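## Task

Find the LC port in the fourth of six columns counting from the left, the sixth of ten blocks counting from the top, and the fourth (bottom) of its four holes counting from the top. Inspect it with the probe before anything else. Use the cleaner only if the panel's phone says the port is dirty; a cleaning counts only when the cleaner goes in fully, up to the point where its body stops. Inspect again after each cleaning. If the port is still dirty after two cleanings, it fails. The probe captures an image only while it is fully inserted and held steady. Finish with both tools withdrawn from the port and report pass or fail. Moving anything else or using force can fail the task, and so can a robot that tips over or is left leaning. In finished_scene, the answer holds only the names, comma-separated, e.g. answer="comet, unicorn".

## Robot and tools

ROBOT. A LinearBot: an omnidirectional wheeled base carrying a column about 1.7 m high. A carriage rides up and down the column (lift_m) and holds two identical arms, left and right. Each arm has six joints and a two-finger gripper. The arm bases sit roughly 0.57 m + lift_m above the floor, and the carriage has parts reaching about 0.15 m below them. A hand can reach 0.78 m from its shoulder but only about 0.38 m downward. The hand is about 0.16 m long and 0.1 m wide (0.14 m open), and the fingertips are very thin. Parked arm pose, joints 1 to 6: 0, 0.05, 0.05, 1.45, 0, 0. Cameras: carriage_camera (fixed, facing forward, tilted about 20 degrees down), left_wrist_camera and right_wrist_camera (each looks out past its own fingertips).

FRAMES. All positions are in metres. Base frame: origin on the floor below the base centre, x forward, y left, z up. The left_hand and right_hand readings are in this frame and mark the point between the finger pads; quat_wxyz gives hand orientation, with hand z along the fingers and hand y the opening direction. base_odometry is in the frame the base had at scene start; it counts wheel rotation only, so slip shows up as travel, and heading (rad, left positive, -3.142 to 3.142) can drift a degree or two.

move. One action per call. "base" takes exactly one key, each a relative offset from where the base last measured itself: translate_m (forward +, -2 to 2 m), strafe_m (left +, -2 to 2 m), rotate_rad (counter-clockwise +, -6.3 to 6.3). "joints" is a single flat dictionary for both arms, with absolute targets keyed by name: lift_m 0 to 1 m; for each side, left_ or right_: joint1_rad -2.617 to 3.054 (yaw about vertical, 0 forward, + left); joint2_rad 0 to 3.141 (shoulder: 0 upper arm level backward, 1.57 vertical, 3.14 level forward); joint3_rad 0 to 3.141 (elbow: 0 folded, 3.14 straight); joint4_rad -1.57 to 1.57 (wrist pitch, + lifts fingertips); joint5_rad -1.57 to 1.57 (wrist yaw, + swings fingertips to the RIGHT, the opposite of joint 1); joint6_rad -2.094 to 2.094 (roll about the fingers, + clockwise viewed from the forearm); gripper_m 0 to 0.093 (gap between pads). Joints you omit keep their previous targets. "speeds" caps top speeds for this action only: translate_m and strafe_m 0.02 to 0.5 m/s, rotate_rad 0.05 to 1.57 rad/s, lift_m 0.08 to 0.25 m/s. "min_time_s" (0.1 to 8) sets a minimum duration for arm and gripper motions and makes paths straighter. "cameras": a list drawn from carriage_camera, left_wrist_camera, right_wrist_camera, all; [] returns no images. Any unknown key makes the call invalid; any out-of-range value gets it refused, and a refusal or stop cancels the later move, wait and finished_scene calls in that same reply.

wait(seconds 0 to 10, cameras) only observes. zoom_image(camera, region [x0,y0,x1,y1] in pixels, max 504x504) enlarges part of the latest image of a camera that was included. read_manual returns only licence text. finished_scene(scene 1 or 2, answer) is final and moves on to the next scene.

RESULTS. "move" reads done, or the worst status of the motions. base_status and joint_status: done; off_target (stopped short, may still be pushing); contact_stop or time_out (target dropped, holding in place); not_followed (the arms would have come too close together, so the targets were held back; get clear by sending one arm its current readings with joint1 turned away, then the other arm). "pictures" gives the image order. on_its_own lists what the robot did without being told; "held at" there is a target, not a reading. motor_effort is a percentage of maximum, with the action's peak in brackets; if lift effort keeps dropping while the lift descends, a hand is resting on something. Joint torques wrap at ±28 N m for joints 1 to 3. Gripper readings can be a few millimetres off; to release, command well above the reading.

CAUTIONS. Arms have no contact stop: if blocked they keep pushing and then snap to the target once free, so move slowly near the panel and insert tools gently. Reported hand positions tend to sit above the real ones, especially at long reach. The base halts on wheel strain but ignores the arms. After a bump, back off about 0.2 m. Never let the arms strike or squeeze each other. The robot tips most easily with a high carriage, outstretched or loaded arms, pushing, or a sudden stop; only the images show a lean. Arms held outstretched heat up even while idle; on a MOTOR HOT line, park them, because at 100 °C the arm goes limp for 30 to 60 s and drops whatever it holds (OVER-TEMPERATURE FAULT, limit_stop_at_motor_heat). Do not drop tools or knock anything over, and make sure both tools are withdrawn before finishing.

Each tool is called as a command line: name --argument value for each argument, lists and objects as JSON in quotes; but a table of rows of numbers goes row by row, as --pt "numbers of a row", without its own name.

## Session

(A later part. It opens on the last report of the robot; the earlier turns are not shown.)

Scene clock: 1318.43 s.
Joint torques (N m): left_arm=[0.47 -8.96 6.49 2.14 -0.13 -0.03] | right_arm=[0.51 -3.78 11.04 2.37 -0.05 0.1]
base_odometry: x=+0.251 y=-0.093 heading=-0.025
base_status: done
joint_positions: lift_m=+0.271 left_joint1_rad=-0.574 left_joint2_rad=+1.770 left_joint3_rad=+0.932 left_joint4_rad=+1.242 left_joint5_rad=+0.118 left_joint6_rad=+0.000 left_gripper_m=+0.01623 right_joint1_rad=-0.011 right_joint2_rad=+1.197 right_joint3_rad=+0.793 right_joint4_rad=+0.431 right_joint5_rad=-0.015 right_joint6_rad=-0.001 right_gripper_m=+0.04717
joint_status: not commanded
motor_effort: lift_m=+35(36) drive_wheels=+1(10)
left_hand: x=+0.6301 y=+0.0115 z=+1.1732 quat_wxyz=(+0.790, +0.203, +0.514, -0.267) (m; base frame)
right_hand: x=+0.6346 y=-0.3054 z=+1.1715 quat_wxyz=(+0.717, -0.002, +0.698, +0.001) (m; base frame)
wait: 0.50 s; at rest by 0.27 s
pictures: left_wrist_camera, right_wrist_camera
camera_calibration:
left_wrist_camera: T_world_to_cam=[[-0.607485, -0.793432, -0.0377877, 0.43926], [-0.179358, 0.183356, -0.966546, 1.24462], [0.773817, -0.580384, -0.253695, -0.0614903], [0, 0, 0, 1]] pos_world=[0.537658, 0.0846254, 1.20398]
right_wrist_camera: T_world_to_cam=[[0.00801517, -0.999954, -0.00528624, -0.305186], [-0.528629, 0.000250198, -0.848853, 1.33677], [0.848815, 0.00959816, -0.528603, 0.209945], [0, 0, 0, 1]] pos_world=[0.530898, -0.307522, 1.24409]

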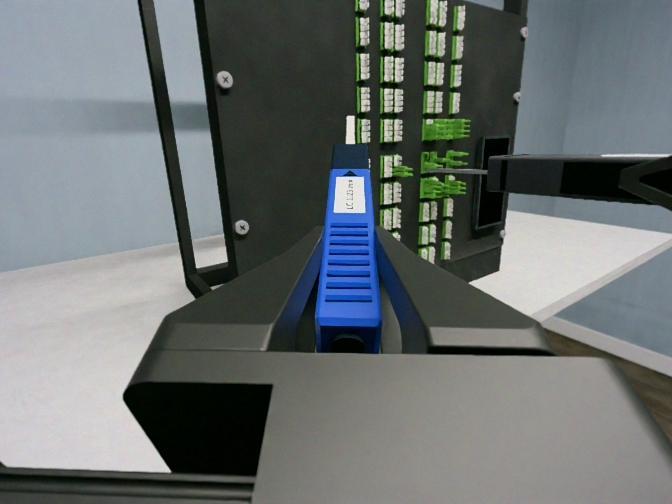

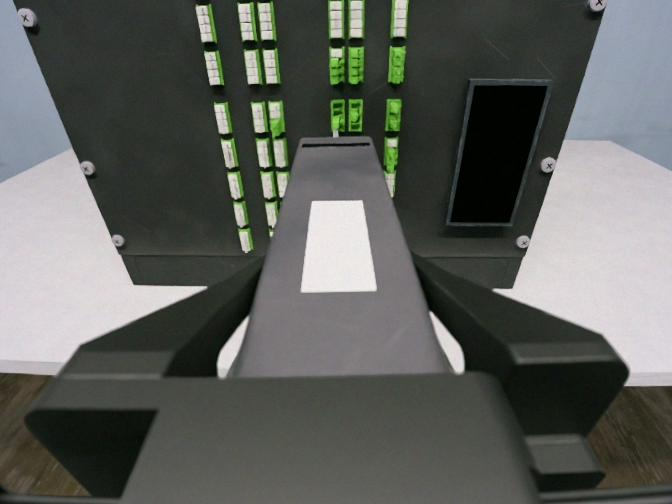

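move --base '{"translate_m":-0.002}' --joints '{"right_joint5_rad":-0.003}' --speeds '{"translate_m":0.02}' --cameras '[]'

move --base '{"translate_m":0.002}' --joints '{"right_joint5_rad":-0.012,"lift_m":0.2711}' --speeds '{"translate_m":0.02,"lift_m":0.08}' --cameras '[]'

wait --seconds 0.5 --cameras '["left_wrist_camera","right_wrist_camera"]'

zoom_image --camera "right_wrist_camera" --region '[320, 106, 350, 136]'

zoom_image --camera "left_wrist_camera" --region '[405, 150, 435, 180]'

Scene clock: 1327.90 s.
Joint torques (N m): left_arm=[0.46 -9.01 6.38 2.2 -0.14 -0.03] | right_arm=[0.65 -3.78 10.81 2.39 0.04 0.1]
move: done
base_odometry: x=+0.249 y=-0.093 heading=-0.025
base_status: done
joint_positions: lift_m=+0.271 left_joint1_rad=-0.575 left_joint2_rad=+1.770 left_joint3_rad=+0.932 left_joint4_rad=+1.242 left_joint5_rad=+0.118 left_joint6_rad=+0.000 left_gripper_m=+0.01623 right_joint1_rad=-0.011 right_joint2_rad=+1.197 right_joint3_rad=+0.793 right_joint4_rad=+0.431 right_joint5_rad=-0.012 right_joint6_rad=-0.001 right_gripper_m=+0.04717
joint_status: all done
motor_effort: lift_m=+35(35) drive_wheels=-3(11)
left_hand: x=+0.6298 y=+0.0111 z=+1.1733 quat_wxyz=(+0.790, +0.203, +0.513, -0.267) (m; base frame)
right_hand: x=+0.6346 y=-0.3059 z=+1.1714 quat_wxyz=(+0.716, -0.001, +0.698, +0.000) (m; base frame)
pictures: none
No camera images: "cameras" was empty.

Scene clock: 1328.50 s.
Joint torques (N m): left_arm=[0.4 -8.94 6.43 2.12 -0.13 -0.03] | right_arm=[0.54 -3.93 10.92 2.36 -0.06 0.09]
move: done
base_odometry: x=+0.251 y=-0.094 heading=-0.025
base_status: done
joint_positions: lift_m=+0.271 left_joint1_rad=-0.575 left_joint2_rad=+1.770 left_joint3_rad=+0.932 left_joint4_rad=+1.242 left_joint5_rad=+0.118 left_joint6_rad=+0.000 left_gripper_m=+0.01623 right_joint1_rad=-0.011 right_joint2_rad=+1.197 right_joint3_rad=+0.793 right_joint4_rad=+0.431 right_joint5_rad=-0.012 right_joint6_rad=-0.001 right_gripper_m=+0.04717
joint_status: all done
motor_effort: lift_m=+35(36) drive_wheels=+0(7)
left_hand: x=+0.6298 y=+0.0111 z=+1.1734 quat_wxyz=(+0.790, +0.203, +0.514, -0.267) (m; base frame)
right_hand: x=+0.6346 y=-0.3059 z=+1.1716 quat_wxyz=(+0.716, -0.001, +0.698, +0.000) (m; base frame)
pictures: none
No camera images: "cameras" was empty.

Scene clock: 1329.00 s.
Joint torques (N m): left_arm=[0.55 -9.06 6.42 2.14 -0.13 -0.03] | right_arm=[0.59 -3.97 10.93 2.43 -0.06 0.1]
base_odometry: x=+0.251 y=-0.094 heading=-0.025
base_status: done
joint_positions: lift_m=+0.271 left_joint1_rad=-0.575 left_joint2_rad=+1.770 left_joint3_rad=+0.932 left_joint4_rad=+1.242 left_joint5_rad=+0.118 left_joint6_rad=+0.000 left_gripper_m=+0.01623 right_joint1_rad=-0.011 right_joint2_rad=+1.197 right_joint3_rad=+0.793 right_joint4_rad=+0.431 right_joint5_rad=-0.012 right_joint6_rad=-0.001 right_gripper_m=+0.04717
joint_status: all done
motor_effort: lift_m=+35(36) drive_wheels=+0(7)
left_hand: x=+0.6298 y=+0.0111 z=+1.1734 quat_wxyz=(+0.790, +0.203, +0.514, -0.267) (m; base frame)
right_hand: x=+0.6346 y=-0.3059 z=+1.1716 quat_wxyz=(+0.716, -0.001, +0.698, +0.000) (m; base frame)
wait: 0.50 s; at rest by 0.27 s
pictures: left_wrist_camera, right_wrist_camera
camera_calibration:
left_wrist_camera: T_world_to_cam=[[-0.608394, -0.792728, -0.0379272, 0.439503], [-0.179058, 0.183664, -0.966543, 1.24464], [0.773172, -0.581248, -0.253684, -0.0610519], [0, 0, 0, 1]] pos_world=[0.537457, 0.0843243, 1.20418]
right_wrist_camera: T_world_to_cam=[[0.00535279, -0.999971, -0.00540536, -0.303818], [-0.529014, 0.0017554, -0.848611, 1.33722], [0.848596, 0.00740195, -0.528989, 0.209927], [0, 0, 0, 1]] pos_world=[0.530893, -0.307711, 1.24419]

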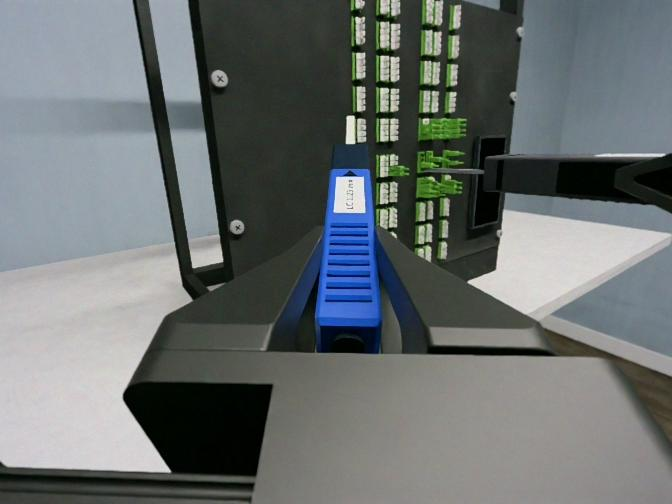

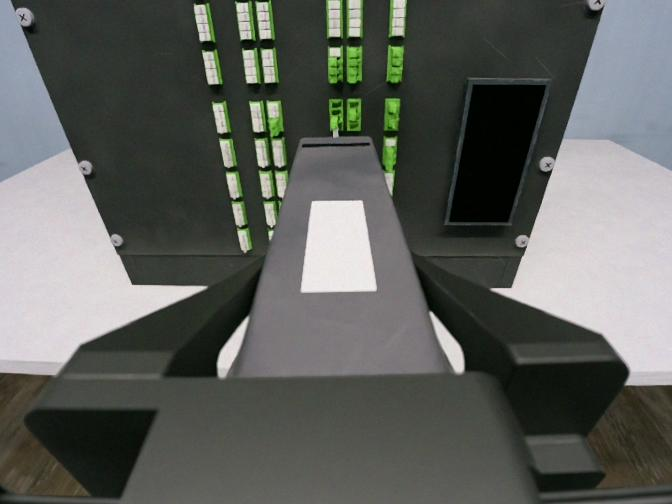

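Scaled by 16.800 from the camera's 672x504 image, which has a finer 960x720 frame.

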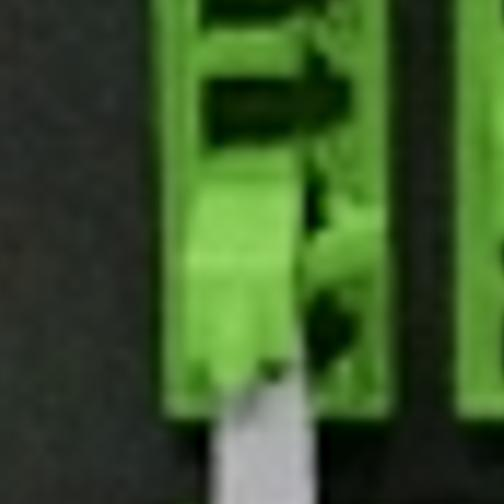

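Scaled by 16.800 from the camera's 672x504 image, which has a finer 960x720 frame.

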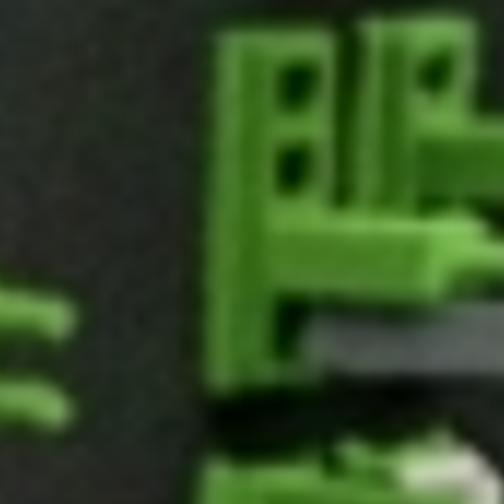

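move --base '{"translate_m":0.004}' --speeds '{"translate_m":0.02}' --cameras '[]'

wait --seconds 0.5 --cameras '["left_wrist_camera","right_wrist_camera"]'

zoom_image --camera "right_wrist_camera" --region '[320, 106, 350, 136]'

zoom_image --camera "left_wrist_camera" --region '[405, 150, 435, 180]'

Scene clock: 1335.80 s.
Joint torques (N m): left_arm=[0.57 -9.05 6.45 2.15 -0.13 -0.03] | right_arm=[0.46 -3.63 10.86 2.43 -0.06 0.08]
move: done
base_odometry: x=+0.255 y=-0.094 heading=-0.025
base_status: done
joint_positions: lift_m=+0.271 left_joint1_rad=-0.575 left_joint2_rad=+1.770 left_joint3_rad=+0.932 left_joint4_rad=+1.241 left_joint5_rad=+0.118 left_joint6_rad=+0.000 left_gripper_m=+0.01623 right_joint1_rad=-0.011 right_joint2_rad=+1.195 right_joint3_rad=+0.793 right_joint4_rad=+0.427 right_joint5_rad=-0.012 right_joint6_rad=-0.001 right_gripper_m=+0.04717
joint_status: not commanded
motor_effort: lift_m=+35(35) drive_wheels=+3(11)
left_hand: x=+0.6300 y=+0.0113 z=+1.1732 quat_wxyz=(+0.789, +0.203, +0.514, -0.267) (m; base frame)
right_hand: x=+0.6343 y=-0.3059 z=+1.1713 quat_wxyz=(+0.716, -0.001, +0.699, +0.000) (m; base frame)
pictures: none
No camera images: "cameras" was empty.

Scene clock: 1336.30 s.
Joint torques (N m): left_arm=[0.53 -9.01 6.45 2.17 -0.13 -0.03] | right_arm=[0.44 -3.64 10.89 2.42 -0.06 0.09]
base_odometry: x=+0.255 y=-0.094 heading=-0.025
base_status: done
joint_positions: lift_m=+0.271 left_joint1_rad=-0.575 left_joint2_rad=+1.770 left_joint3_rad=+0.932 left_joint4_rad=+1.241 left_joint5_rad=+0.118 left_joint6_rad=+0.000 left_gripper_m=+0.01623 right_joint1_rad=-0.011 right_joint2_rad=+1.195 right_joint3_rad=+0.793 right_joint4_rad=+0.427 right_joint5_rad=-0.012 right_joint6_rad=-0.001 right_gripper_m=+0.04717
joint_status: not commanded
motor_effort: lift_m=+35(35) drive_wheels=+3(11)
left_hand: x=+0.6300 y=+0.0113 z=+1.1732 quat_wxyz=(+0.789, +0.203, +0.514, -0.267) (m; base frame)
right_hand: x=+0.6343 y=-0.3059 z=+1.1713 quat_wxyz=(+0.716, -0.001, +0.699, +0.000) (m; base frame)
wait: 0.50 s; at rest by 0.27 s
pictures: left_wrist_camera, right_wrist_camera
camera_calibration:
left_wrist_camera: T_world_to_cam=[[-0.607774, -0.793214, -0.0377167, 0.439095], [-0.179881, 0.183778, -0.966369, 1.24477], [0.773469, -0.580549, -0.25438, -0.0604773], [0, 0, 0, 1]] pos_world=[0.537557, 0.0844255, 1.20408]
right_wrist_camera: T_world_to_cam=[[0.00533955, -0.999971, -0.00541932, -0.303793], [-0.53092, 0.00175762, -0.84742, 1.33665], [0.847405, 0.00740207, -0.530895, 0.213106], [0, 0, 0, 1]] pos_world=[0.53069, -0.307711, 1.2442]

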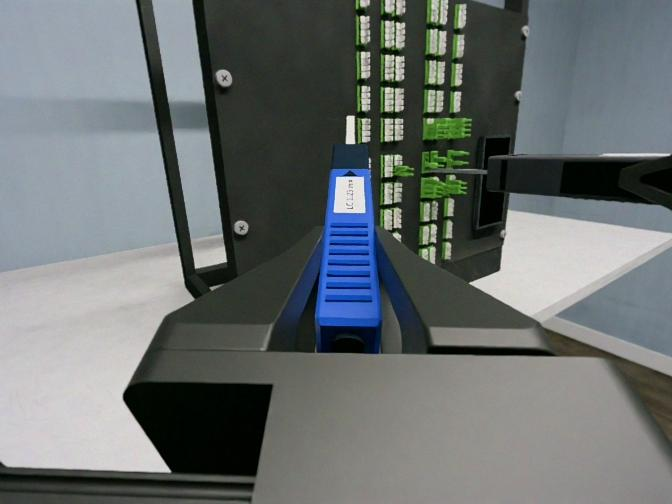

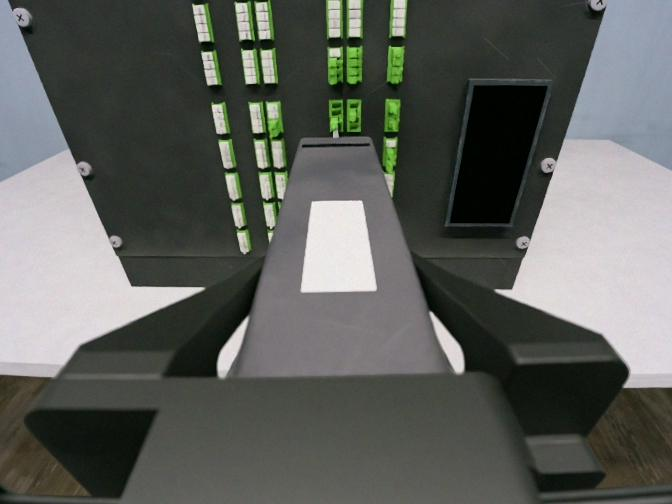

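Scaled by 16.800 from the camera's 672x504 image, which has a finer 960x720 frame.

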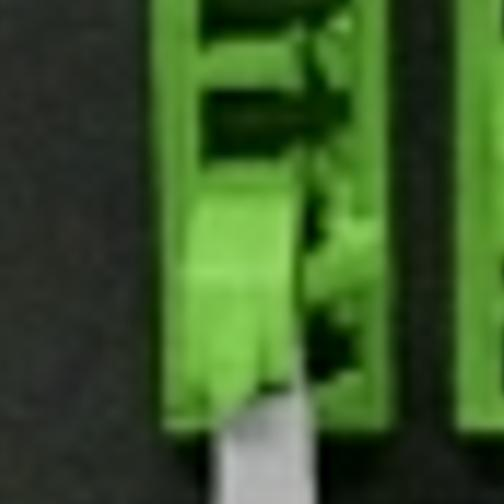

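Scaled by 16.800 from the camera's 672x504 image, which has a finer 960x720 frame.

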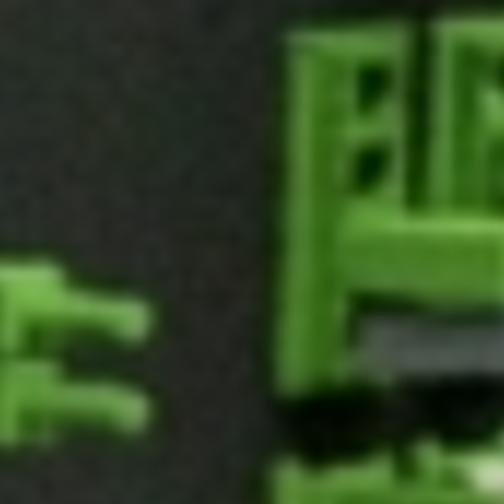

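move --base '{"translate_m":0.004}' --speeds '{"translate_m":0.02}' --cameras '[]'

wait --seconds 0.5 --cameras '["left_wrist_camera","right_wrist_camera"]'

zoom_image --camera "right_wrist_camera" --region '[320, 106, 350, 136]'

zoom_image --camera "left_wrist_camera" --region '[405, 150, 435, 180]'

Scene clock: 1342.37 s.
Joint torques (N m): left_arm=[0.47 -8.75 6.41 2.16 -0.13 -0.03] | right_arm=[0.5 -2.21 10.92 2.6 -0.05 0.09]
move: done
base_odometry: x=+0.258 y=-0.094 heading=-0.026
base_status: done
joint_positions: lift_m=+0.271 left_joint1_rad=-0.575 left_joint2_rad=+1.770 left_joint3_rad=+0.932 left_joint4_rad=+1.241 left_joint5_rad=+0.118 left_joint6_rad=+0.000 left_gripper_m=+0.01623 right_joint1_rad=-0.011 right_joint2_rad=+1.178 right_joint3_rad=+0.793 right_joint4_rad=+0.407 right_joint5_rad=-0.012 right_joint6_rad=-0.001 right_gripper_m=+0.04717
joint_status: not commanded
motor_effort: lift_m=+35(35) drive_wheels=+4(10)
left_hand: x=+0.6300 y=+0.0113 z=+1.1732 quat_wxyz=(+0.789, +0.203, +0.514, -0.267) (m; base frame)
right_hand: x=+0.6307 y=-0.3058 z=+1.1733 quat_wxyz=(+0.715, -0.001, +0.699, +0.000) (m; base frame)
pictures: none
No camera images: "cameras" was empty.

Scene clock: 1342.87 s.
Joint torques (N m): left_arm=[0.53 -9.02 6.46 2.16 -0.13 -0.03] | right_arm=[0.43 -2.29 10.89 2.61 -0.05 0.08]
base_odometry: x=+0.258 y=-0.094 heading=-0.026
base_status: done
joint_positions: lift_m=+0.271 left_joint1_rad=-0.575 left_joint2_rad=+1.770 left_joint3_rad=+0.932 left_joint4_rad=+1.241 left_joint5_rad=+0.118 left_joint6_rad=+0.000 left_gripper_m=+0.01623 right_joint1_rad=-0.011 right_joint2_rad=+1.178 right_joint3_rad=+0.793 right_joint4_rad=+0.407 right_joint5_rad=-0.012 right_joint6_rad=-0.001 right_gripper_m=+0.04717
joint_status: not commanded
motor_effort: lift_m=+35(35) drive_wheels=+4(10)
left_hand: x=+0.6300 y=+0.0113 z=+1.1732 quat_wxyz=(+0.789, +0.203, +0.514, -0.267) (m; base frame)
right_hand: x=+0.6307 y=-0.3058 z=+1.1733 quat_wxyz=(+0.715, -0.001, +0.699, +0.000) (m; base frame)
wait: 0.50 s; at rest by 0.27 s
pictures: left_wrist_camera, right_wrist_camera
camera_calibration:
left_wrist_camera: T_world_to_cam=[[-0.607774, -0.793214, -0.0377167, 0.439095], [-0.179881, 0.183778, -0.966369, 1.24477], [0.773469, -0.580549, -0.25438, -0.0604773], [0, 0, 0, 1]] pos_world=[0.537557, 0.0844255, 1.20408]
right_wrist_camera: T_world_to_cam=[[0.00532507, -0.999971, -0.00543308, -0.303739], [-0.5332, 0.00175704, -0.845988, 1.33619], [0.845973, 0.00740187, -0.533175, 0.220676], [0, 0, 0, 1]] pos_world=[0.527387, -0.307711, 1.24641]

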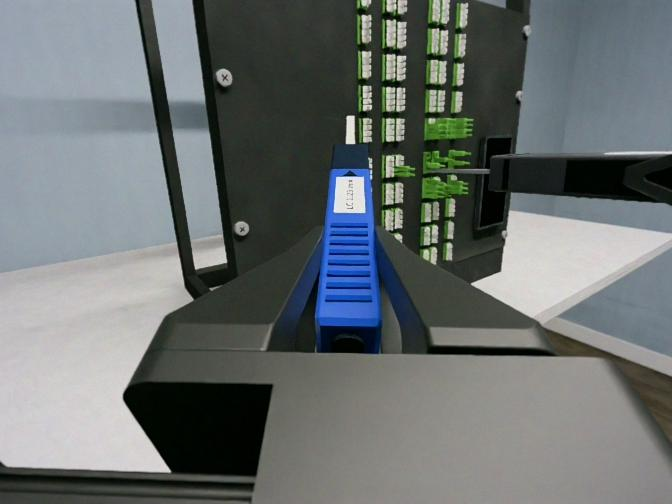

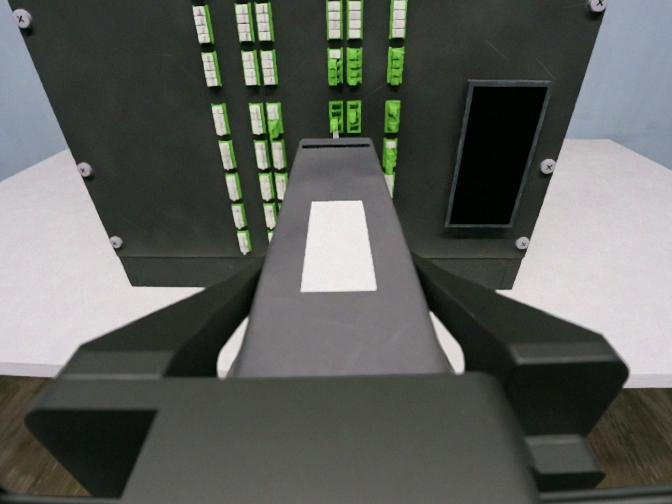

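Scaled by 16.800 from the camera's 672x504 image, which has a finer 960x720 frame.

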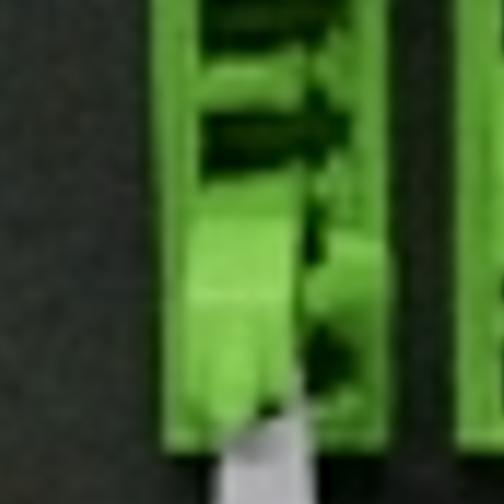

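Scaled by 16.800 from the camera's 672x504 image, which has a finer 960x720 frame.

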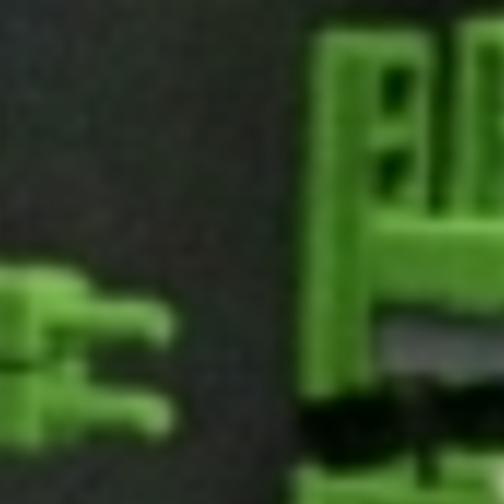

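move --base '{"translate_m":-0.009}' --speeds '{"translate_m":0.03}' --cameras '[]'

move --base '{"translate_m":0.004}' --joints '{"lift_m":0.2716}' --speeds '{"translate_m":0.02,"lift_m":0.08}' --cameras '[]'

wait --seconds 0.5 --cameras '["left_wrist_camera","right_wrist_camera"]'

zoom_image --camera "right_wrist_camera" --region '[320, 106, 350, 136]'

zoom_image --camera "left_wrist_camera" --region '[405, 150, 435, 180]'

Scene clock: 1353.97 s.
Joint torques (N m): left_arm=[0.77 -8.83 6.43 2.14 -0.13 -0.03] | right_arm=[0.46 -3.48 10.89 2.47 -0.05 0.08]
move: done
base_odometry: x=+0.249 y=-0.094 heading=-0.026
base_status: done
joint_positions: lift_m=+0.271 left_joint1_rad=-0.575 left_joint2_rad=+1.770 left_joint3_rad=+0.932 left_joint4_rad=+1.241 left_joint5_rad=+0.118 left_joint6_rad=+0.000 left_gripper_m=+0.01623 right_joint1_rad=-0.011 right_joint2_rad=+1.193 right_joint3_rad=+0.793 right_joint4_rad=+0.425 right_joint5_rad=-0.012 right_joint6_rad=-0.001 right_gripper_m=+0.04717
joint_status: not commanded
motor_effort: lift_m=+35(35) drive_wheels=-3(13)
left_hand: x=+0.6298 y=+0.0109 z=+1.1733 quat_wxyz=(+0.789, +0.203, +0.514, -0.267) (m; base frame)
right_hand: x=+0.6338 y=-0.3059 z=+1.1719 quat_wxyz=(+0.716, -0.001, +0.698, +0.000) (m; base frame)
pictures: none
No camera images: "cameras" was empty.

Scene clock: 1354.53 s.
Joint torques (N m): left_arm=[0.77 -8.91 6.56 2.16 -0.13 -0.03] | right_arm=[0.55 -3.55 10.91 2.44 -0.06 0.09]
move: done
base_odometry: x=+0.254 y=-0.094 heading=-0.026
base_status: done
joint_positions: lift_m=+0.272 left_joint1_rad=-0.575 left_joint2_rad=+1.770 left_joint3_rad=+0.932 left_joint4_rad=+1.241 left_joint5_rad=+0.118 left_joint6_rad=+0.000 left_gripper_m=+0.01623 right_joint1_rad=-0.011 right_joint2_rad=+1.193 right_joint3_rad=+0.793 right_joint4_rad=+0.426 right_joint5_rad=-0.012 right_joint6_rad=-0.001 right_gripper_m=+0.04717
joint_status: all done
motor_effort: lift_m=+35(37) drive_wheels=-3(7)
left_hand: x=+0.6298 y=+0.0109 z=+1.1738 quat_wxyz=(+0.789, +0.203, +0.514, -0.267) (m; base frame)
right_hand: x=+0.6338 y=-0.3059 z=+1.1725 quat_wxyz=(+0.716, -0.001, +0.698, +0.000) (m; base frame)
pictures: none
No camera images: "cameras" was empty.

Scene clock: 1355.03 s.
Joint torques (N m): left_arm=[0.57 -8.94 6.31 2.12 -0.13 -0.03] | right_arm=[0.44 -3.49 10.91 2.43 -0.06 0.09]
base_odometry: x=+0.253 y=-0.094 heading=-0.026
base_status: done
joint_positions: lift_m=+0.272 left_joint1_rad=-0.575 left_joint2_rad=+1.770 left_joint3_rad=+0.932 left_joint4_rad=+1.241 left_joint5_rad=+0.118 left_joint6_rad=+0.000 left_gripper_m=+0.01623 right_joint1_rad=-0.011 right_joint2_rad=+1.193 right_joint3_rad=+0.793 right_joint4_rad=+0.426 right_joint5_rad=-0.012 right_joint6_rad=-0.001 right_gripper_m=+0.04717
joint_status: all done
motor_effort: lift_m=+35(37) drive_wheels=-3(7)
left_hand: x=+0.6298 y=+0.0109 z=+1.1738 quat_wxyz=(+0.789, +0.203, +0.514, -0.267) (m; base frame)
right_hand: x=+0.6338 y=-0.3059 z=+1.1725 quat_wxyz=(+0.716, -0.001, +0.698, +0.000) (m; base frame)
wait: 0.50 s; at rest by 0.27 s
pictures: left_wrist_camera, right_wrist_camera
camera_calibration:
left_wrist_camera: T_world_to_cam=[[-0.608663, -0.792527, -0.0378211, 0.439378], [-0.179305, 0.183829, -0.966466, 1.24505], [0.772903, -0.581471, -0.253994, -0.0603946], [0, 0, 0, 1]] pos_world=[0.537357, 0.0842241, 1.20458]
right_wrist_camera: T_world_to_cam=[[0.00534702, -0.999971, -0.00541146, -0.303799], [-0.529931, 0.00175563, -0.848039, 1.33748], [0.848024, 0.00740219, -0.529907, 0.212499], [0, 0, 0, 1]] pos_world=[0.530191, -0.307711, 1.24519]

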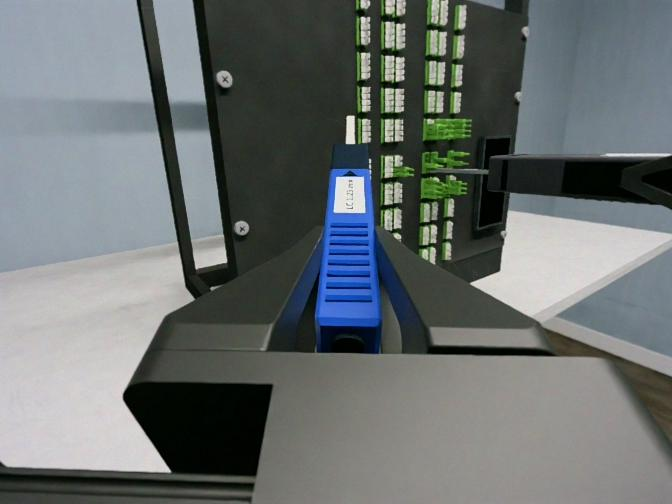

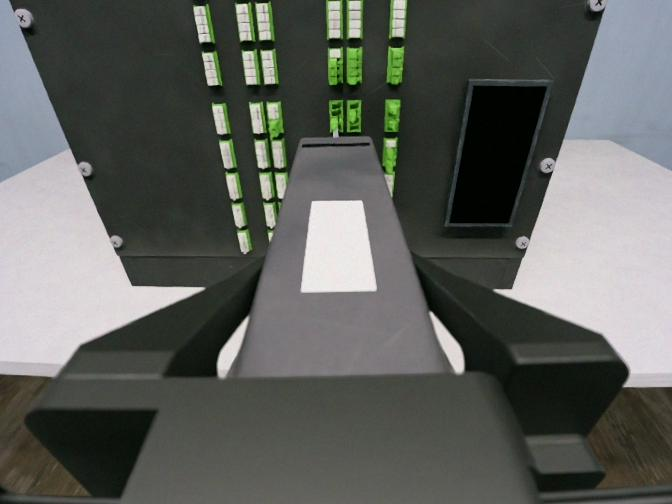

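Scaled by 16.800 from the camera's 672x504 image, which has a finer 960x720 frame.

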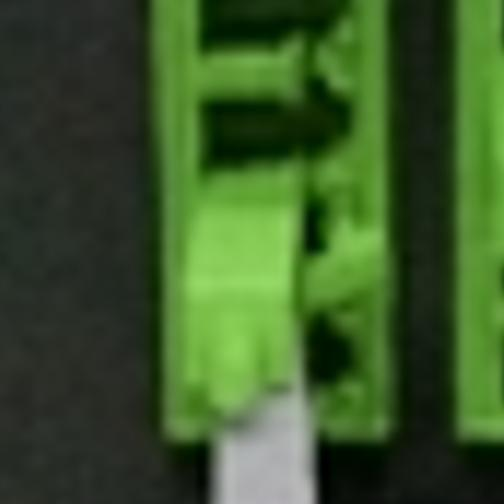

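Scaled by 16.800 from the camera's 672x504 image, which has a finer 960x720 frame.

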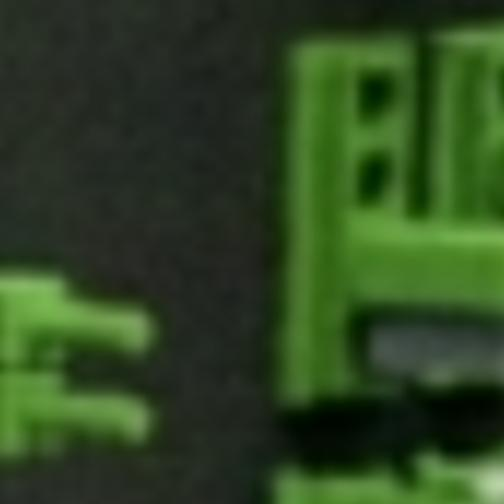

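move --base '{"translate_m":0.003}' --joints '{"lift_m":0.2722}' --speeds '{"translate_m":0.02,"lift_m":0.08}' --cameras '[]'

move --joints '{"lift_m":0.2730}' --speeds '{"lift_m":0.08}' --cameras '[]'

wait --seconds 0.5 --cameras '["left_wrist_camera","right_wrist_camera"]'

zoom_image --camera "left_wrist_camera" --region '[405, 150, 435, 180]'

Scene clock: 1366.53 s.
Joint torques (N m): left_arm=[0.59 -9.13 6.39 2.17 -0.13 -0.03] | right_arm=[0.43 -2.77 11.04 2.53 -0.06 0.09]
move: done
base_odometry: x=+0.256 y=-0.094 heading=-0.026
base_status: done
joint_positions: lift_m=+0.272 left_joint1_rad=-0.575 left_joint2_rad=+1.770 left_joint3_rad=+0.932 left_joint4_rad=+1.242 left_joint5_rad=+0.118 left_joint6_rad=+0.000 left_gripper_m=+0.01623 right_joint1_rad=-0.011 right_joint2_rad=+1.186 right_joint3_rad=+0.793 right_joint4_rad=+0.416 right_joint5_rad=-0.012 right_joint6_rad=-0.001 right_gripper_m=+0.04717
joint_status: all done
motor_effort: lift_m=+35(38) drive_wheels=+2(8)
left_hand: x=+0.6297 y=+0.0110 z=+1.1746 quat_wxyz=(+0.790, +0.203, +0.513, -0.267) (m; base frame)
right_hand: x=+0.6324 y=-0.3059 z=+1.1735 quat_wxyz=(+0.715, -0.001, +0.699, +0.000) (m; base frame)
pictures: none
No camera images: "cameras" was empty.

Scene clock: 1366.83 s.
Joint torques (N m): left_arm=[0.59 -9.09 6.32 2.16 -0.13 -0.03] | right_arm=[0.5 -2.99 10.91 2.56 -0.06 0.09]
move: done
base_odometry: x=+0.256 y=-0.094 heading=-0.026
base_status: not commanded
joint_positions: lift_m=+0.273 left_joint1_rad=-0.575 left_joint2_rad=+1.770 left_joint3_rad=+0.932 left_joint4_rad=+1.243 left_joint5_rad=+0.118 left_joint6_rad=+0.000 left_gripper_m=+0.01623 right_joint1_rad=-0.011 right_joint2_rad=+1.186 right_joint3_rad=+0.793 right_joint4_rad=+0.414 right_joint5_rad=-0.012 right_joint6_rad=-0.001 right_gripper_m=+0.04717
joint_status: all done
motor_effort: lift_m=+35(38) drive_wheels=+2(2)
left_hand: x=+0.6296 y=+0.0110 z=+1.1755 quat_wxyz=(+0.790, +0.203, +0.513, -0.268) (m; base frame)
right_hand: x=+0.6324 y=-0.3059 z=+1.1737 quat_wxyz=(+0.714, -0.001, +0.700, +0.000) (m; base frame)
pictures: none
No camera images: "cameras" was empty.

Scene clock: 1367.33 s.
Joint torques (N m): left_arm=[0.57 -8.99 6.45 2.14 -0.13 -0.03] | right_arm=[0.42 -2.92 10.89 2.54 -0.05 0.1]
base_odometry: x=+0.256 y=-0.094 heading=-0.026
base_status: not commanded
joint_positions: lift_m=+0.273 left_joint1_rad=-0.575 left_joint2_rad=+1.770 left_joint3_rad=+0.932 left_joint4_rad=+1.243 left_joint5_rad=+0.118 left_joint6_rad=+0.000 left_gripper_m=+0.01623 right_joint1_rad=-0.011 right_joint2_rad=+1.186 right_joint3_rad=+0.793 right_joint4_rad=+0.414 right_joint5_rad=-0.012 right_joint6_rad=-0.001 right_gripper_m=+0.04717
joint_status: all done
motor_effort: lift_m=+35(38) drive_wheels=+2(2)
left_hand: x=+0.6296 y=+0.0110 z=+1.1755 quat_wxyz=(+0.790, +0.203, +0.513, -0.268) (m; base frame)
right_hand: x=+0.6324 y=-0.3059 z=+1.1737 quat_wxyz=(+0.714, -0.001, +0.700, +0.000) (m; base frame)
wait: 0.50 s; at rest by 0.27 s
pictures: left_wrist_camera, right_wrist_camera
camera_calibration:
left_wrist_camera: T_world_to_cam=[[-0.608629, -0.792546, -0.0379806, 0.439632], [-0.178102, 0.183104, -0.966826, 1.24642], [0.773208, -0.581673, -0.252597, -0.0616859], [0, 0, 0, 1]] pos_world=[0.537258, 0.0843233, 1.20618]
right_wrist_camera: T_world_to_cam=[[0.0053193, -0.999971, -0.00543905, -0.303735], [-0.534114, 0.00175717, -0.845411, 1.33734], [0.845396, 0.00740206, -0.534089, 0.220869], [0, 0, 0, 1]] pos_world=[0.529186, -0.307711, 1.24691]

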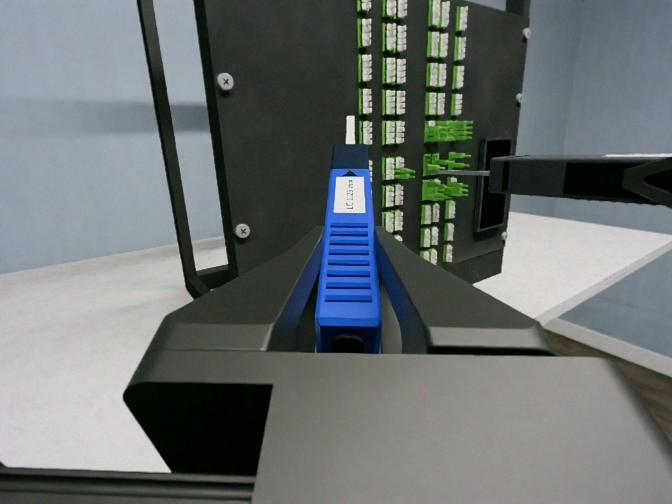

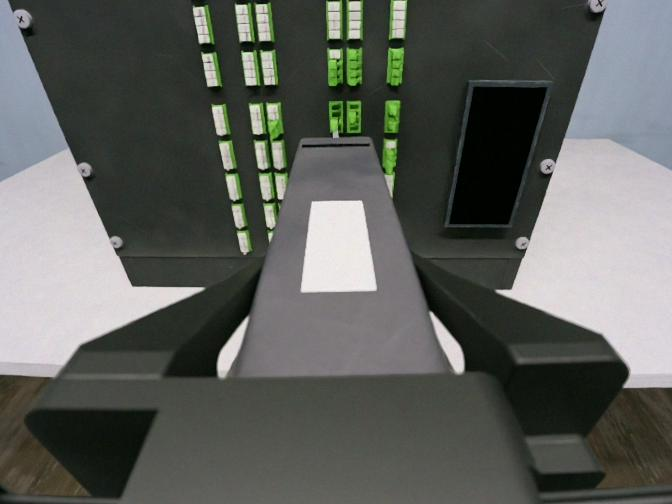

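Scaled by 16.800 from the camera's 672x504 image, which has a finer 960x720 frame.

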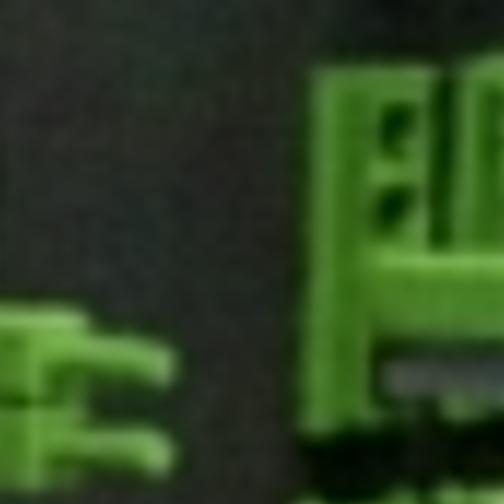

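zoom_image --camera "left_wrist_camera" --region '[418, 158, 438, 178]'

zoom_image --camera "right_wrist_camera" --region '[324, 118, 346, 140]'

Scaled by 25.200 from the camera's 672x504 image, which has a finer 960x720 frame.

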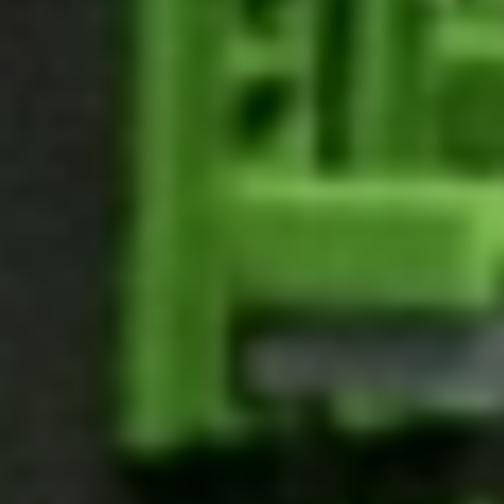

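Scaled by 22.909 from the camera's 672x504 image, which has a finer 960x720 frame.

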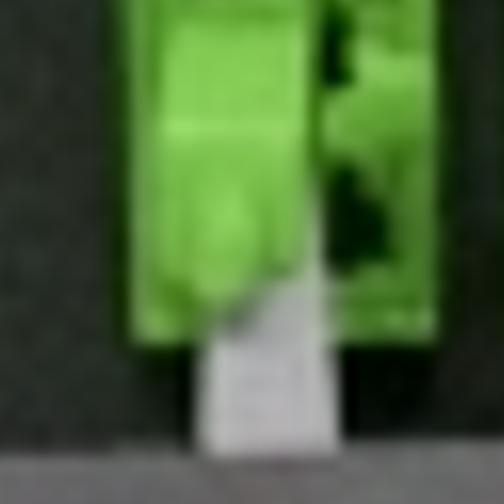

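move --joints '{"lift_m":0.2718}' --speeds '{"lift_m":0.08}' --cameras '[]'

move --base '{"translate_m":-0.002}' --speeds '{"translate_m":0.02}' --cameras '[]'

wait --seconds 0.5 --cameras '["left_wrist_camera","right_wrist_camera"]'

zoom_image --camera "left_wrist_camera" --region '[415, 150, 475, 190]'

zoom_image --camera "right_wrist_camera" --region '[320, 106, 350, 136]'

Scene clock: 1399.17 s.
Joint torques (N m): left_arm=[0.69 -8.9 6.32 2.12 -0.14 -0.03] | right_arm=[0.46 -2.77 10.74 2.5 -0.06 0.09]
move: done
base_odometry: x=+0.256 y=-0.094 heading=-0.026
base_status: not commanded
joint_positions: lift_m=+0.272 left_joint1_rad=-0.575 left_joint2_rad=+1.770 left_joint3_rad=+0.932 left_joint4_rad=+1.242 left_joint5_rad=+0.118 left_joint6_rad=+0.000 left_gripper_m=+0.01623 right_joint1_rad=-0.011 right_joint2_rad=+1.186 right_joint3_rad=+0.793 right_joint4_rad=+0.416 right_joint5_rad=-0.012 right_joint6_rad=-0.001 right_gripper_m=+0.04717
joint_status: all done
motor_effort: lift_m=+35(37) drive_wheels=+2(2)
left_hand: x=+0.6297 y=+0.0110 z=+1.1742 quat_wxyz=(+0.790, +0.203, +0.513, -0.267) (m; base frame)
right_hand: x=+0.6324 y=-0.3059 z=+1.1731 quat_wxyz=(+0.715, -0.001, +0.699, +0.000) (m; base frame)
pictures: none
No camera images: "cameras" was empty.

Scene clock: 1399.77 s.
Joint torques (N m): left_arm=[0.64 -8.94 6.5 2.13 -0.14 -0.03] | right_arm=[0.38 -3.33 10.92 2.49 -0.06 0.09]
move: done
base_odometry: x=+0.254 y=-0.094 heading=-0.027
base_status: done
joint_positions: lift_m=+0.272 left_joint1_rad=-0.575 left_joint2_rad=+1.770 left_joint3_rad=+0.932 left_joint4_rad=+1.242 left_joint5_rad=+0.118 left_joint6_rad=+0.000 left_gripper_m=+0.01623 right_joint1_rad=-0.011 right_joint2_rad=+1.191 right_joint3_rad=+0.793 right_joint4_rad=+0.423 right_joint5_rad=-0.012 right_joint6_rad=-0.001 right_gripper_m=+0.04717
joint_status: not commanded
motor_effort: lift_m=+35(35) drive_wheels=-2(9)
left_hand: x=+0.6297 y=+0.0110 z=+1.1742 quat_wxyz=(+0.790, +0.203, +0.513, -0.267) (m; base frame)
right_hand: x=+0.6334 y=-0.3059 z=+1.1728 quat_wxyz=(+0.716, -0.001, +0.698, +0.000) (m; base frame)
pictures: none
No camera images: "cameras" was empty.

Scene clock: 1400.27 s.
Joint torques (N m): left_arm=[0.59 -8.99 6.52 2.12 -0.13 -0.03] | right_arm=[0.49 -3.4 10.92 2.46 -0.06 0.09]
base_odometry: x=+0.254 y=-0.094 heading=-0.027
base_status: done
joint_positions: lift_m=+0.272 left_joint1_rad=-0.575 left_joint2_rad=+1.770 left_joint3_rad=+0.932 left_joint4_rad=+1.242 left_joint5_rad=+0.118 left_joint6_rad=+0.000 left_gripper_m=+0.01623 right_joint1_rad=-0.011 right_joint2_rad=+1.191 right_joint3_rad=+0.793 right_joint4_rad=+0.423 right_joint5_rad=-0.012 right_joint6_rad=-0.001 right_gripper_m=+0.04717
joint_status: not commanded
motor_effort: lift_m=+35(35) drive_wheels=-1(9)
left_hand: x=+0.6297 y=+0.0110 z=+1.1742 quat_wxyz=(+0.790, +0.203, +0.513, -0.267) (m; base frame)
right_hand: x=+0.6334 y=-0.3059 z=+1.1728 quat_wxyz=(+0.716, -0.001, +0.698, +0.000) (m; base frame)
wait: 0.50 s; at rest by 0.27 s
pictures: left_wrist_camera, right_wrist_camera
camera_calibration:
left_wrist_camera: T_world_to_cam=[[-0.608628, -0.792548, -0.0379396, 0.439454], [-0.178678, 0.183487, -0.966647, 1.24524], [0.773076, -0.58155, -0.253286, -0.0611805], [0, 0, 0, 1]] pos_world=[0.537257, 0.0842237, 1.20488]
right_wrist_camera: T_world_to_cam=[[0.00534155, -0.999971, -0.00541718, -0.303784], [-0.530614, 0.00175741, -0.847612, 1.33744], [0.847597, 0.007402, -0.53059, 0.214129], [0, 0, 0, 1]] pos_world=[0.52979, -0.307711, 1.2456]

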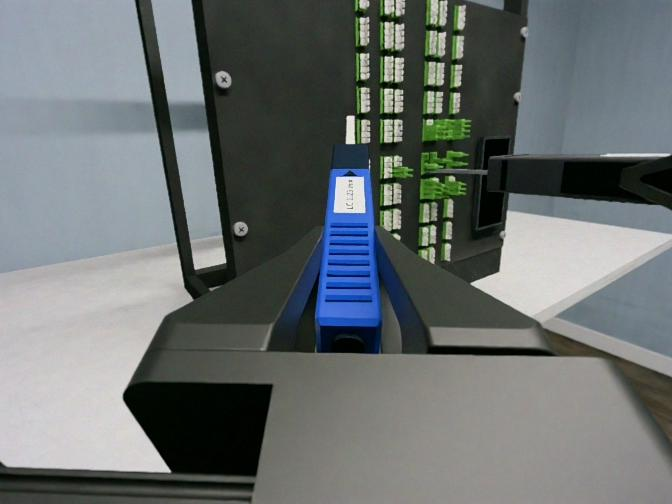

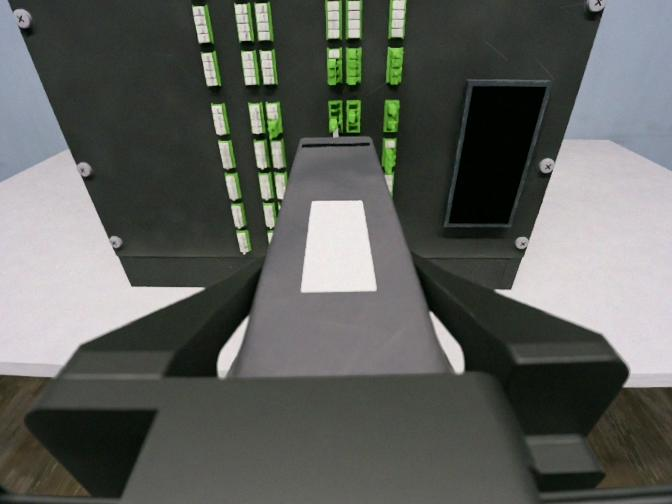

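Scaled by 8.400 from the camera's 672x504 image, which has a finer 960x720 frame.

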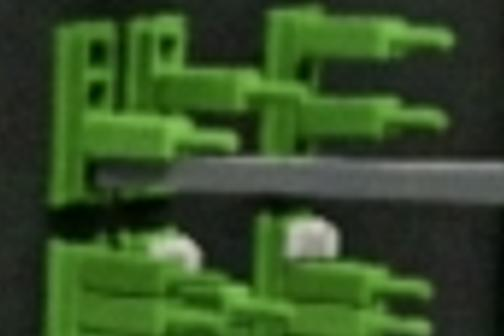

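Scaled by 16.800 from the camera's 672x504 image, which has a finer 960x720 frame.

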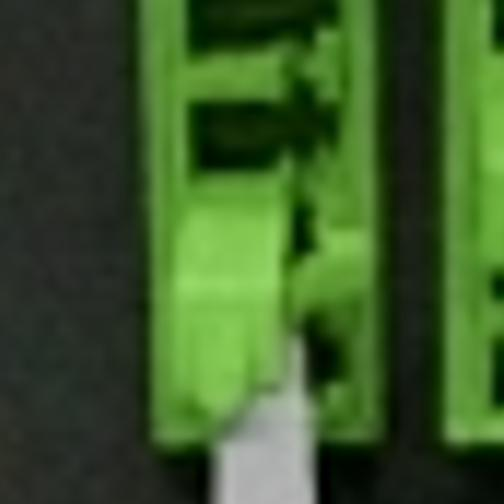

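move --base '{"translate_m":-0.005}' --joints '{"right_joint5_rad":-0.0235,"right_joint2_rad":1.194}' --speeds '{"translate_m":0.02}' --cameras '[]'

move --base '{"translate_m":0.004}' --joints '{"right_joint5_rad":-0.014,"lift_m":0.2714,"right_joint2_rad":1.19}' --speeds '{"translate_m":0.02,"lift_m":0.08}' --cameras '[]'

wait --seconds 0.5 --cameras '["left_wrist_camera","right_wrist_camera"]'

zoom_image --camera "left_wrist_camera" --region '[410, 150, 440, 180]'

zoom_image --camera "right_wrist_camera" --region '[320, 106, 350, 136]'

Scene clock: 1411.93 s.
Joint torques (N m): left_arm=[0.73 -8.88 6.39 2.13 -0.16 -0.03] | right_arm=[0.24 -3.47 10.88 2.44 -0.16 0.09]
move: done
base_odometry: x=+0.249 y=-0.094 heading=-0.026
base_status: done
joint_positions: lift_m=+0.272 left_joint1_rad=-0.575 left_joint2_rad=+1.770 left_joint3_rad=+0.932 left_joint4_rad=+1.242 left_joint5_rad=+0.118 left_joint6_rad=+0.000 left_gripper_m=+0.01623 right_joint1_rad=-0.011 right_joint2_rad=+1.195 right_joint3_rad=+0.793 right_joint4_rad=+0.427 right_joint5_rad=-0.015 right_joint6_rad=-0.001 right_gripper_m=+0.04717
joint_status: all done
motor_effort: lift_m=+35(35) drive_wheels=+0(11)
left_hand: x=+0.6297 y=+0.0110 z=+1.1743 quat_wxyz=(+0.790, +0.203, +0.513, -0.267) (m; base frame)
right_hand: x=+0.6341 y=-0.3054 z=+1.1724 quat_wxyz=(+0.716, -0.002, +0.698, +0.001) (m; base frame)
pictures: none
No camera images: "cameras" was empty.

Scene clock: 1412.60 s.
Joint torques (N m): left_arm=[0.68 -9.07 6.43 2.15 -0.14 -0.03] | right_arm=[0.51 -3.82 10.89 2.43 -0.06 0.09]
move: done
base_odometry: x=+0.253 y=-0.094 heading=-0.026
base_status: done
joint_positions: lift_m=+0.271 left_joint1_rad=-0.575 left_joint2_rad=+1.770 left_joint3_rad=+0.932 left_joint4_rad=+1.242 left_joint5_rad=+0.118 left_joint6_rad=+0.000 left_gripper_m=+0.01623 right_joint1_rad=-0.011 right_joint2_rad=+1.195 right_joint3_rad=+0.793 right_joint4_rad=+0.428 right_joint5_rad=-0.015 right_joint6_rad=-0.001 right_gripper_m=+0.04717
joint_status: all done
motor_effort: lift_m=+35(35) drive_wheels=-1(8)
left_hand: x=+0.6297 y=+0.0110 z=+1.1737 quat_wxyz=(+0.790, +0.203, +0.514, -0.267) (m; base frame)
right_hand: x=+0.6341 y=-0.3054 z=+1.1723 quat_wxyz=(+0.716, -0.002, +0.698, +0.001) (m; base frame)
pictures: none
No camera images: "cameras" was empty.

Scene clock: 1413.10 s.
Joint torques (N m): left_arm=[0.58 -8.99 6.56 2.17 -0.14 -0.03] | right_arm=[0.46 -3.82 10.92 2.42 -0.05 0.08]
base_odometry: x=+0.253 y=-0.094 heading=-0.026
base_status: done
joint_positions: lift_m=+0.271 left_joint1_rad=-0.575 left_joint2_rad=+1.770 left_joint3_rad=+0.932 left_joint4_rad=+1.242 left_joint5_rad=+0.118 left_joint6_rad=+0.000 left_gripper_m=+0.01623 right_joint1_rad=-0.011 right_joint2_rad=+1.195 right_joint3_rad=+0.793 right_joint4_rad=+0.428 right_joint5_rad=-0.015 right_joint6_rad=-0.001 right_gripper_m=+0.04717
joint_status: all done
motor_effort: lift_m=+35(35) drive_wheels=-1(8)
left_hand: x=+0.6297 y=+0.0110 z=+1.1737 quat_wxyz=(+0.790, +0.203, +0.514, -0.267) (m; base frame)
right_hand: x=+0.6341 y=-0.3054 z=+1.1723 quat_wxyz=(+0.716, -0.002, +0.698, +0.001) (m; base frame)
wait: 0.50 s; at rest by 0.27 s
pictures: left_wrist_camera, right_wrist_camera
camera_calibration:
left_wrist_camera: T_world_to_cam=[[-0.608621, -0.792555, -0.0379161, 0.439468], [-0.17902, 0.183713, -0.966541, 1.24491], [0.773002, -0.581469, -0.253694, -0.0608344], [0, 0, 0, 1]] pos_world=[0.537357, 0.084224, 1.20448]
right_wrist_camera: T_world_to_cam=[[0.00801095, -0.999954, -0.00529215, -0.305168], [-0.529313, 0.00024971, -0.848427, 1.33702], [0.848389, 0.00959791, -0.529286, 0.211872], [0, 0, 0, 1]] pos_world=[0.530397, -0.307522, 1.24489]

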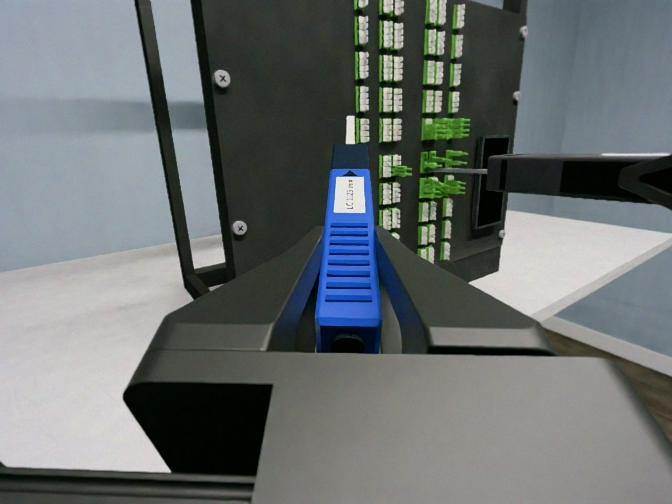

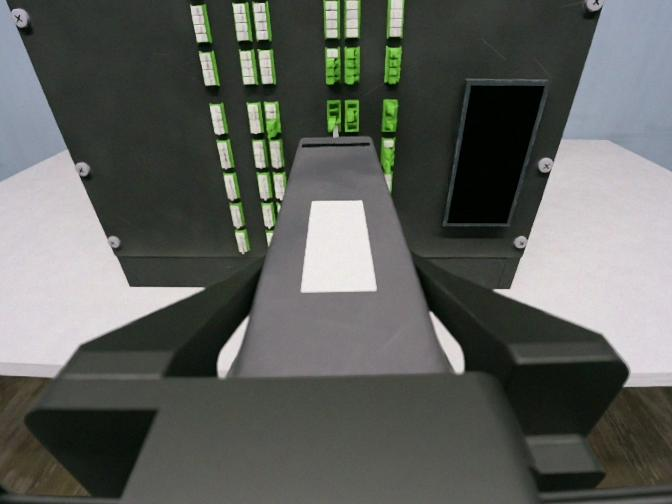

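Scaled by 16.800 from the camera's 672x504 image, which has a finer 960x720 frame.

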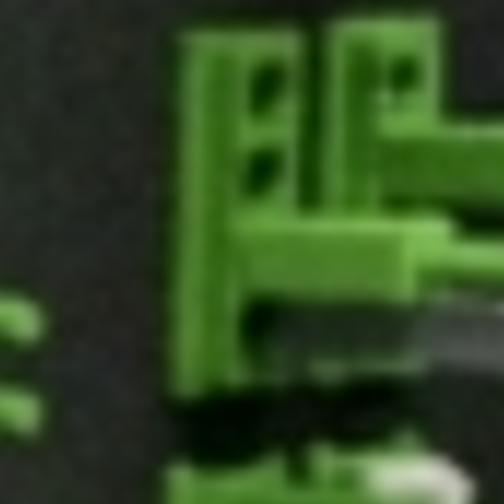

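Scaled by 16.800 from the camera's 672x504 image, which has a finer 960x720 frame.

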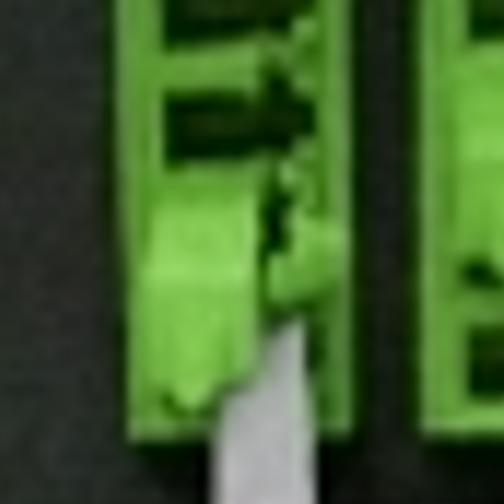

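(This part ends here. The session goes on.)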